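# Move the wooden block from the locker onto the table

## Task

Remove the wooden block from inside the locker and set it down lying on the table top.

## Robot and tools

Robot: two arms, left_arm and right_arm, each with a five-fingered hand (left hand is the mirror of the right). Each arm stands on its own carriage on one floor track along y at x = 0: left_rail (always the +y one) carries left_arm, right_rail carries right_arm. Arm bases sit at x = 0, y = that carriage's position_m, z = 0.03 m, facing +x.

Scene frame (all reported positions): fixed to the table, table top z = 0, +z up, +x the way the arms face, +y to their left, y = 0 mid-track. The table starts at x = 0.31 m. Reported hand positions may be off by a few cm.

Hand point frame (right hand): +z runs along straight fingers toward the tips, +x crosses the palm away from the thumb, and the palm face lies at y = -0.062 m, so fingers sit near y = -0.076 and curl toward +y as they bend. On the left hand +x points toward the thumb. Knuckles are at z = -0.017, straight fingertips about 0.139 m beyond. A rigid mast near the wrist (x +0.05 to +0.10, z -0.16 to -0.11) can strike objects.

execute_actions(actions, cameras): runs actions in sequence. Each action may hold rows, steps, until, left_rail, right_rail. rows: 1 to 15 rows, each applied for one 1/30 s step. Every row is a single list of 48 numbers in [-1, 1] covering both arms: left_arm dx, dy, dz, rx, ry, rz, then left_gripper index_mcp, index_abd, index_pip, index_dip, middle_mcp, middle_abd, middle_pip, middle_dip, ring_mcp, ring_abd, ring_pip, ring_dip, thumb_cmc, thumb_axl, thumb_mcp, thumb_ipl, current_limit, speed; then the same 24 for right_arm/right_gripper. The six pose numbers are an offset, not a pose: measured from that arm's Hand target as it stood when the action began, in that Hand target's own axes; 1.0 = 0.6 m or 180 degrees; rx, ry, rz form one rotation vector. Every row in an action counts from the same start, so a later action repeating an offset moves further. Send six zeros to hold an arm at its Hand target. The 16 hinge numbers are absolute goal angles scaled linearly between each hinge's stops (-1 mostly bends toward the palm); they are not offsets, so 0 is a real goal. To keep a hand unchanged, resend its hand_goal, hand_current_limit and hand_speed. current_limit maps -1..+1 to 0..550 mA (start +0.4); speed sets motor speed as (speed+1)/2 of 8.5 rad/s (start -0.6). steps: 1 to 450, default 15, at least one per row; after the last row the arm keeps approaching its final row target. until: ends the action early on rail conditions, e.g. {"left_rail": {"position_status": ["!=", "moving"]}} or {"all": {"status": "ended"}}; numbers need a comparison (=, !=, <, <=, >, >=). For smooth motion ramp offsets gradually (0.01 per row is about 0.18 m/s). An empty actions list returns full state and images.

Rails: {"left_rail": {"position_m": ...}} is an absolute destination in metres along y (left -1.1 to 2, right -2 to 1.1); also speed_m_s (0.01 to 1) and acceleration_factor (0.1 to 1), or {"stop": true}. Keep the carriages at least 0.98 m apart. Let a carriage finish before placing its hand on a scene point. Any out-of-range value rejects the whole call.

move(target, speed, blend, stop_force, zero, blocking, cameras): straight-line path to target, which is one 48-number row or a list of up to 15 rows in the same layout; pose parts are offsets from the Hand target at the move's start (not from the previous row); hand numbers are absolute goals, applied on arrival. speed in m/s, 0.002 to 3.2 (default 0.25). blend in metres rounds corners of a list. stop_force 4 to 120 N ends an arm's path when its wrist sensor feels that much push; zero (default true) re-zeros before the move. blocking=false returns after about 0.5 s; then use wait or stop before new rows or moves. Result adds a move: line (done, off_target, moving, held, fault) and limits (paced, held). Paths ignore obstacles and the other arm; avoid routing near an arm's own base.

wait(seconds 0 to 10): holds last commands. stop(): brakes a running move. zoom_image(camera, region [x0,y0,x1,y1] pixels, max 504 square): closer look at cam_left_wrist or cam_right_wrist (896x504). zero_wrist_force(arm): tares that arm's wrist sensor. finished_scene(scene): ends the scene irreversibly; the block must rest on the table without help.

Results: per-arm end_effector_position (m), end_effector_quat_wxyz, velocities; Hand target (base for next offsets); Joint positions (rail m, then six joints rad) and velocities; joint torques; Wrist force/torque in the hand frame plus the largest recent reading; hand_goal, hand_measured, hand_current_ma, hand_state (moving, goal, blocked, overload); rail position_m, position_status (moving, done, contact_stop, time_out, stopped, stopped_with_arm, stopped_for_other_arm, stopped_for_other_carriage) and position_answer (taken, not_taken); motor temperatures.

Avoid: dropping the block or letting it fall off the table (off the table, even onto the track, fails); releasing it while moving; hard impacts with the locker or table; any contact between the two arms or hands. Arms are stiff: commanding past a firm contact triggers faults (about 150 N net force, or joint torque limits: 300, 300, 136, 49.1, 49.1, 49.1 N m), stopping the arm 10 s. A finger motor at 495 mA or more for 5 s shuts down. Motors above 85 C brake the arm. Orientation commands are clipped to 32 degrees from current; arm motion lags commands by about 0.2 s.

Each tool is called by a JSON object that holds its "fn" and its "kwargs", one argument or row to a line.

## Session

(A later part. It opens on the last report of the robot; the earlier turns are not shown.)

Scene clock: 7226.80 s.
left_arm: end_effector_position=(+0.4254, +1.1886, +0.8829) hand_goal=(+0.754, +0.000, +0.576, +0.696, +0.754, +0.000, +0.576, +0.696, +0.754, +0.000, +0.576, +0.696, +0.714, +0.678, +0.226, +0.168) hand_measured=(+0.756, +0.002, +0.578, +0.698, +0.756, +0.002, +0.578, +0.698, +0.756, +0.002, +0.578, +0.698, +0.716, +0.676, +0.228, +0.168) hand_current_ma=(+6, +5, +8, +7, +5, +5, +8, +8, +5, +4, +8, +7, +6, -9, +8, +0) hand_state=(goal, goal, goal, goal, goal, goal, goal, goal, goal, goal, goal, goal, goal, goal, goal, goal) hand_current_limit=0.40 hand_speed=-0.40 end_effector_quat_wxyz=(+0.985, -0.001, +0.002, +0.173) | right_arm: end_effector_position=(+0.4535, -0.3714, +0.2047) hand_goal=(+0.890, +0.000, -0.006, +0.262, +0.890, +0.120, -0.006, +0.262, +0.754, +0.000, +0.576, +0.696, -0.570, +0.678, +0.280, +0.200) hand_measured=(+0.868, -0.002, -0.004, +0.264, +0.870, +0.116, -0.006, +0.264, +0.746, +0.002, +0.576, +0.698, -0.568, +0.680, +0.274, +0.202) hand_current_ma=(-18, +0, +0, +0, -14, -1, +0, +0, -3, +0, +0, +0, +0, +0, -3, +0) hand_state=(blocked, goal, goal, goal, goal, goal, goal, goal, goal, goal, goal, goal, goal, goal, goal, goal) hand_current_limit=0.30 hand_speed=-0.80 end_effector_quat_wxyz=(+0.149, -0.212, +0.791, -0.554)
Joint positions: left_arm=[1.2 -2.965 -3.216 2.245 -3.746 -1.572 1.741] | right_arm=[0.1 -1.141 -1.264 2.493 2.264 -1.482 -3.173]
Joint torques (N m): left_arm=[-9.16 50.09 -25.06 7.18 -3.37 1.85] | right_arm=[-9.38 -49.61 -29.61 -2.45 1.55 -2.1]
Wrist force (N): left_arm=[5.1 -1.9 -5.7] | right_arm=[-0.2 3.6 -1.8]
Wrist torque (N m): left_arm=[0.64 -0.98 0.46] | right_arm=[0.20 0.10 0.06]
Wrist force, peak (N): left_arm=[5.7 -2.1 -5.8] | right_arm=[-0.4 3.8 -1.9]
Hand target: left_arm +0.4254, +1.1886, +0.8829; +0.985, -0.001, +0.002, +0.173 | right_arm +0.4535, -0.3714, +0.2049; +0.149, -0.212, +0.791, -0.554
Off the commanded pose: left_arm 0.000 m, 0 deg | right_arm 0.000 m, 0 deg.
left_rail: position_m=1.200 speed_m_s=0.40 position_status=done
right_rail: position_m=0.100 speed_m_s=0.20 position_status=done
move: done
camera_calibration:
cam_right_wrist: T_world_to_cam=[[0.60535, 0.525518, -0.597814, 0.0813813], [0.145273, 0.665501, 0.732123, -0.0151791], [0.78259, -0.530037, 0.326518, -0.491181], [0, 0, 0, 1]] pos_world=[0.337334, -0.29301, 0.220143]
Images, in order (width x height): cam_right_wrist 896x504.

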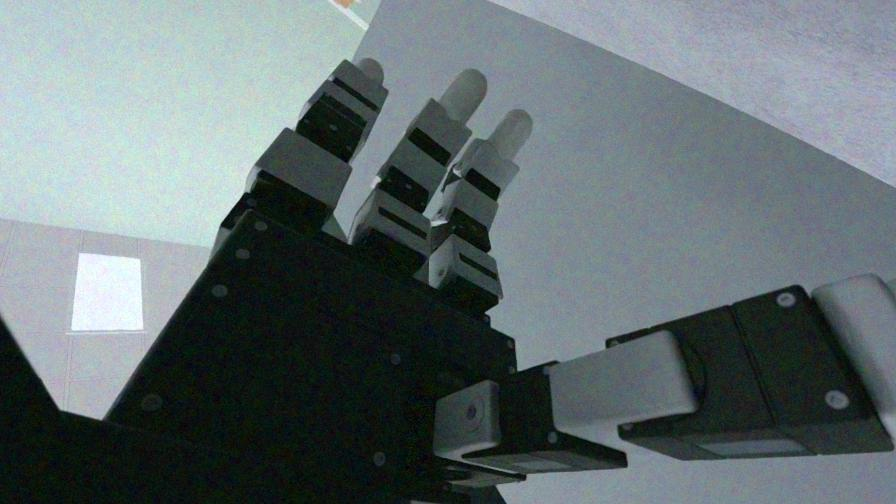

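{"fn": "move", "kwargs": {
  "target": [0,0,0,0,0,0,0.754,0,0.576,0.696,0.754,0,0.576,0.696,0.754,0,0.576,0.696,0.714,0.678,0.226,0.168,0.4,-0.4,0,-0.235,-0.0855,0,0,-0.5,0.754,0,0.576,0.696,0.754,0,0.576,0.696,0.754,0,0.576,0.696,1,0.678,0.226,0.168,0.3,-0.4],
  "speed": 0.5,
  "cameras": ["cam_right_wrist"]
}}

Scene clock: 7242.07 s.
left_arm: end_effector_position=(+0.4254, +1.1886, +0.8829) hand_goal=(+0.754, +0.000, +0.576, +0.696, +0.754, +0.000, +0.576, +0.696, +0.754, +0.000, +0.576, +0.696, +0.714, +0.678, +0.226, +0.168) hand_measured=(+0.756, +0.002, +0.578, +0.698, +0.756, +0.002, +0.578, +0.698, +0.756, +0.002, +0.578, +0.698, +0.716, +0.676, +0.228, +0.168) hand_current_ma=(+6, +5, +8, +7, +5, +5, +8, +8, +5, +4, +8, +7, +6, -9, +8, +0) hand_state=(goal, goal, goal, goal, goal, goal, goal, goal, goal, goal, goal, goal, goal, goal, goal, goal) hand_current_limit=0.40 hand_speed=-0.40 end_effector_quat_wxyz=(+0.985, -0.001, +0.002, +0.173) | right_arm: end_effector_position=(+0.4534, -0.3715, +0.3549) hand_goal=(+0.754, +0.000, +0.576, +0.696, +0.754, +0.000, +0.576, +0.696, +0.754, +0.000, +0.576, +0.696, +1.000, +0.678, +0.226, +0.168) hand_measured=(+0.750, +0.002, +0.572, +0.694, +0.750, +0.004, +0.574, +0.694, +0.750, +0.002, +0.576, +0.698, +0.990, +0.680, +0.226, +0.170) hand_current_ma=(-1, +0, -1, +0, -1, +0, +0, +0, -1, +0, +0, +0, -5, +0, +0, +0) hand_state=(goal, goal, goal, goal, goal, goal, goal, goal, goal, goal, goal, goal, goal, goal, goal, goal) hand_current_limit=0.30 hand_speed=-0.40 end_effector_quat_wxyz=(+0.286, +0.709, -0.410, +0.497)
Joint positions: left_arm=[1.2 -2.965 -3.216 2.245 -3.746 -1.572 1.741] | right_arm=[0.1 -0.889 -1.444 2.41 2.529 -1.718 -4.657]
Joint torques (N m): left_arm=[-8.8 50.18 -24.87 7.17 -3.44 1.71] | right_arm=[11.93 -46.25 -20.67 -6.83 -2.31 -1.99]
Wrist force (N): left_arm=[5.3 -1.8 -5.5] | right_arm=[-2.1 0.0 -1.3]
Wrist torque (N m): left_arm=[0.62 -1.01 0.47] | right_arm=[0.13 0.08 -0.23]
Wrist force, peak (N): left_arm=[5.8 -1.9 -6.0] | right_arm=[-0.2 4.4 -2.3]
Hand target: left_arm +0.4254, +1.1886, +0.8829; +0.985, -0.001, +0.002, +0.173 | right_arm +0.4534, -0.3715, +0.3549; +0.286, +0.709, -0.410, +0.497
Off the commanded pose: left_arm 0.000 m, 0 deg | right_arm 0.000 m, 0 deg.
left_rail: position_m=1.200 speed_m_s=0.40 position_status=done
right_rail: position_m=0.100 speed_m_s=0.20 position_status=done
move: done
camera_calibration:
cam_right_wrist: T_world_to_cam=[[-0.636816, -0.123977, -0.760983, 0.551098], [0.0274372, 0.982718, -0.183062, 0.371054], [0.770527, -0.137456, -0.622409, -0.0522681], [0, 0, 0, 1]] pos_world=[0.381042, -0.303503, 0.45477]
Images, in order (width x height): cam_right_wrist 896x504.

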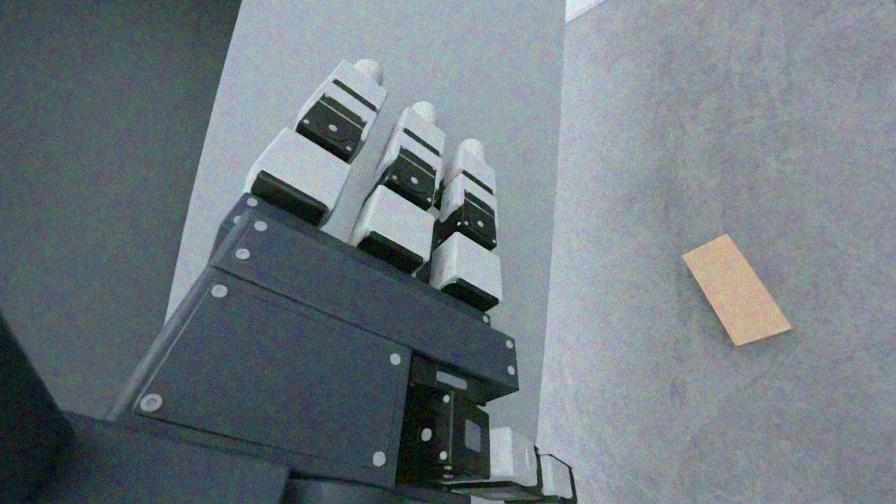

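The block is lying on the table and the hand is clear of it.

{"fn": "finished_scene", "kwargs": {
  "scene": 1
}}

The scene is finished: the task was done.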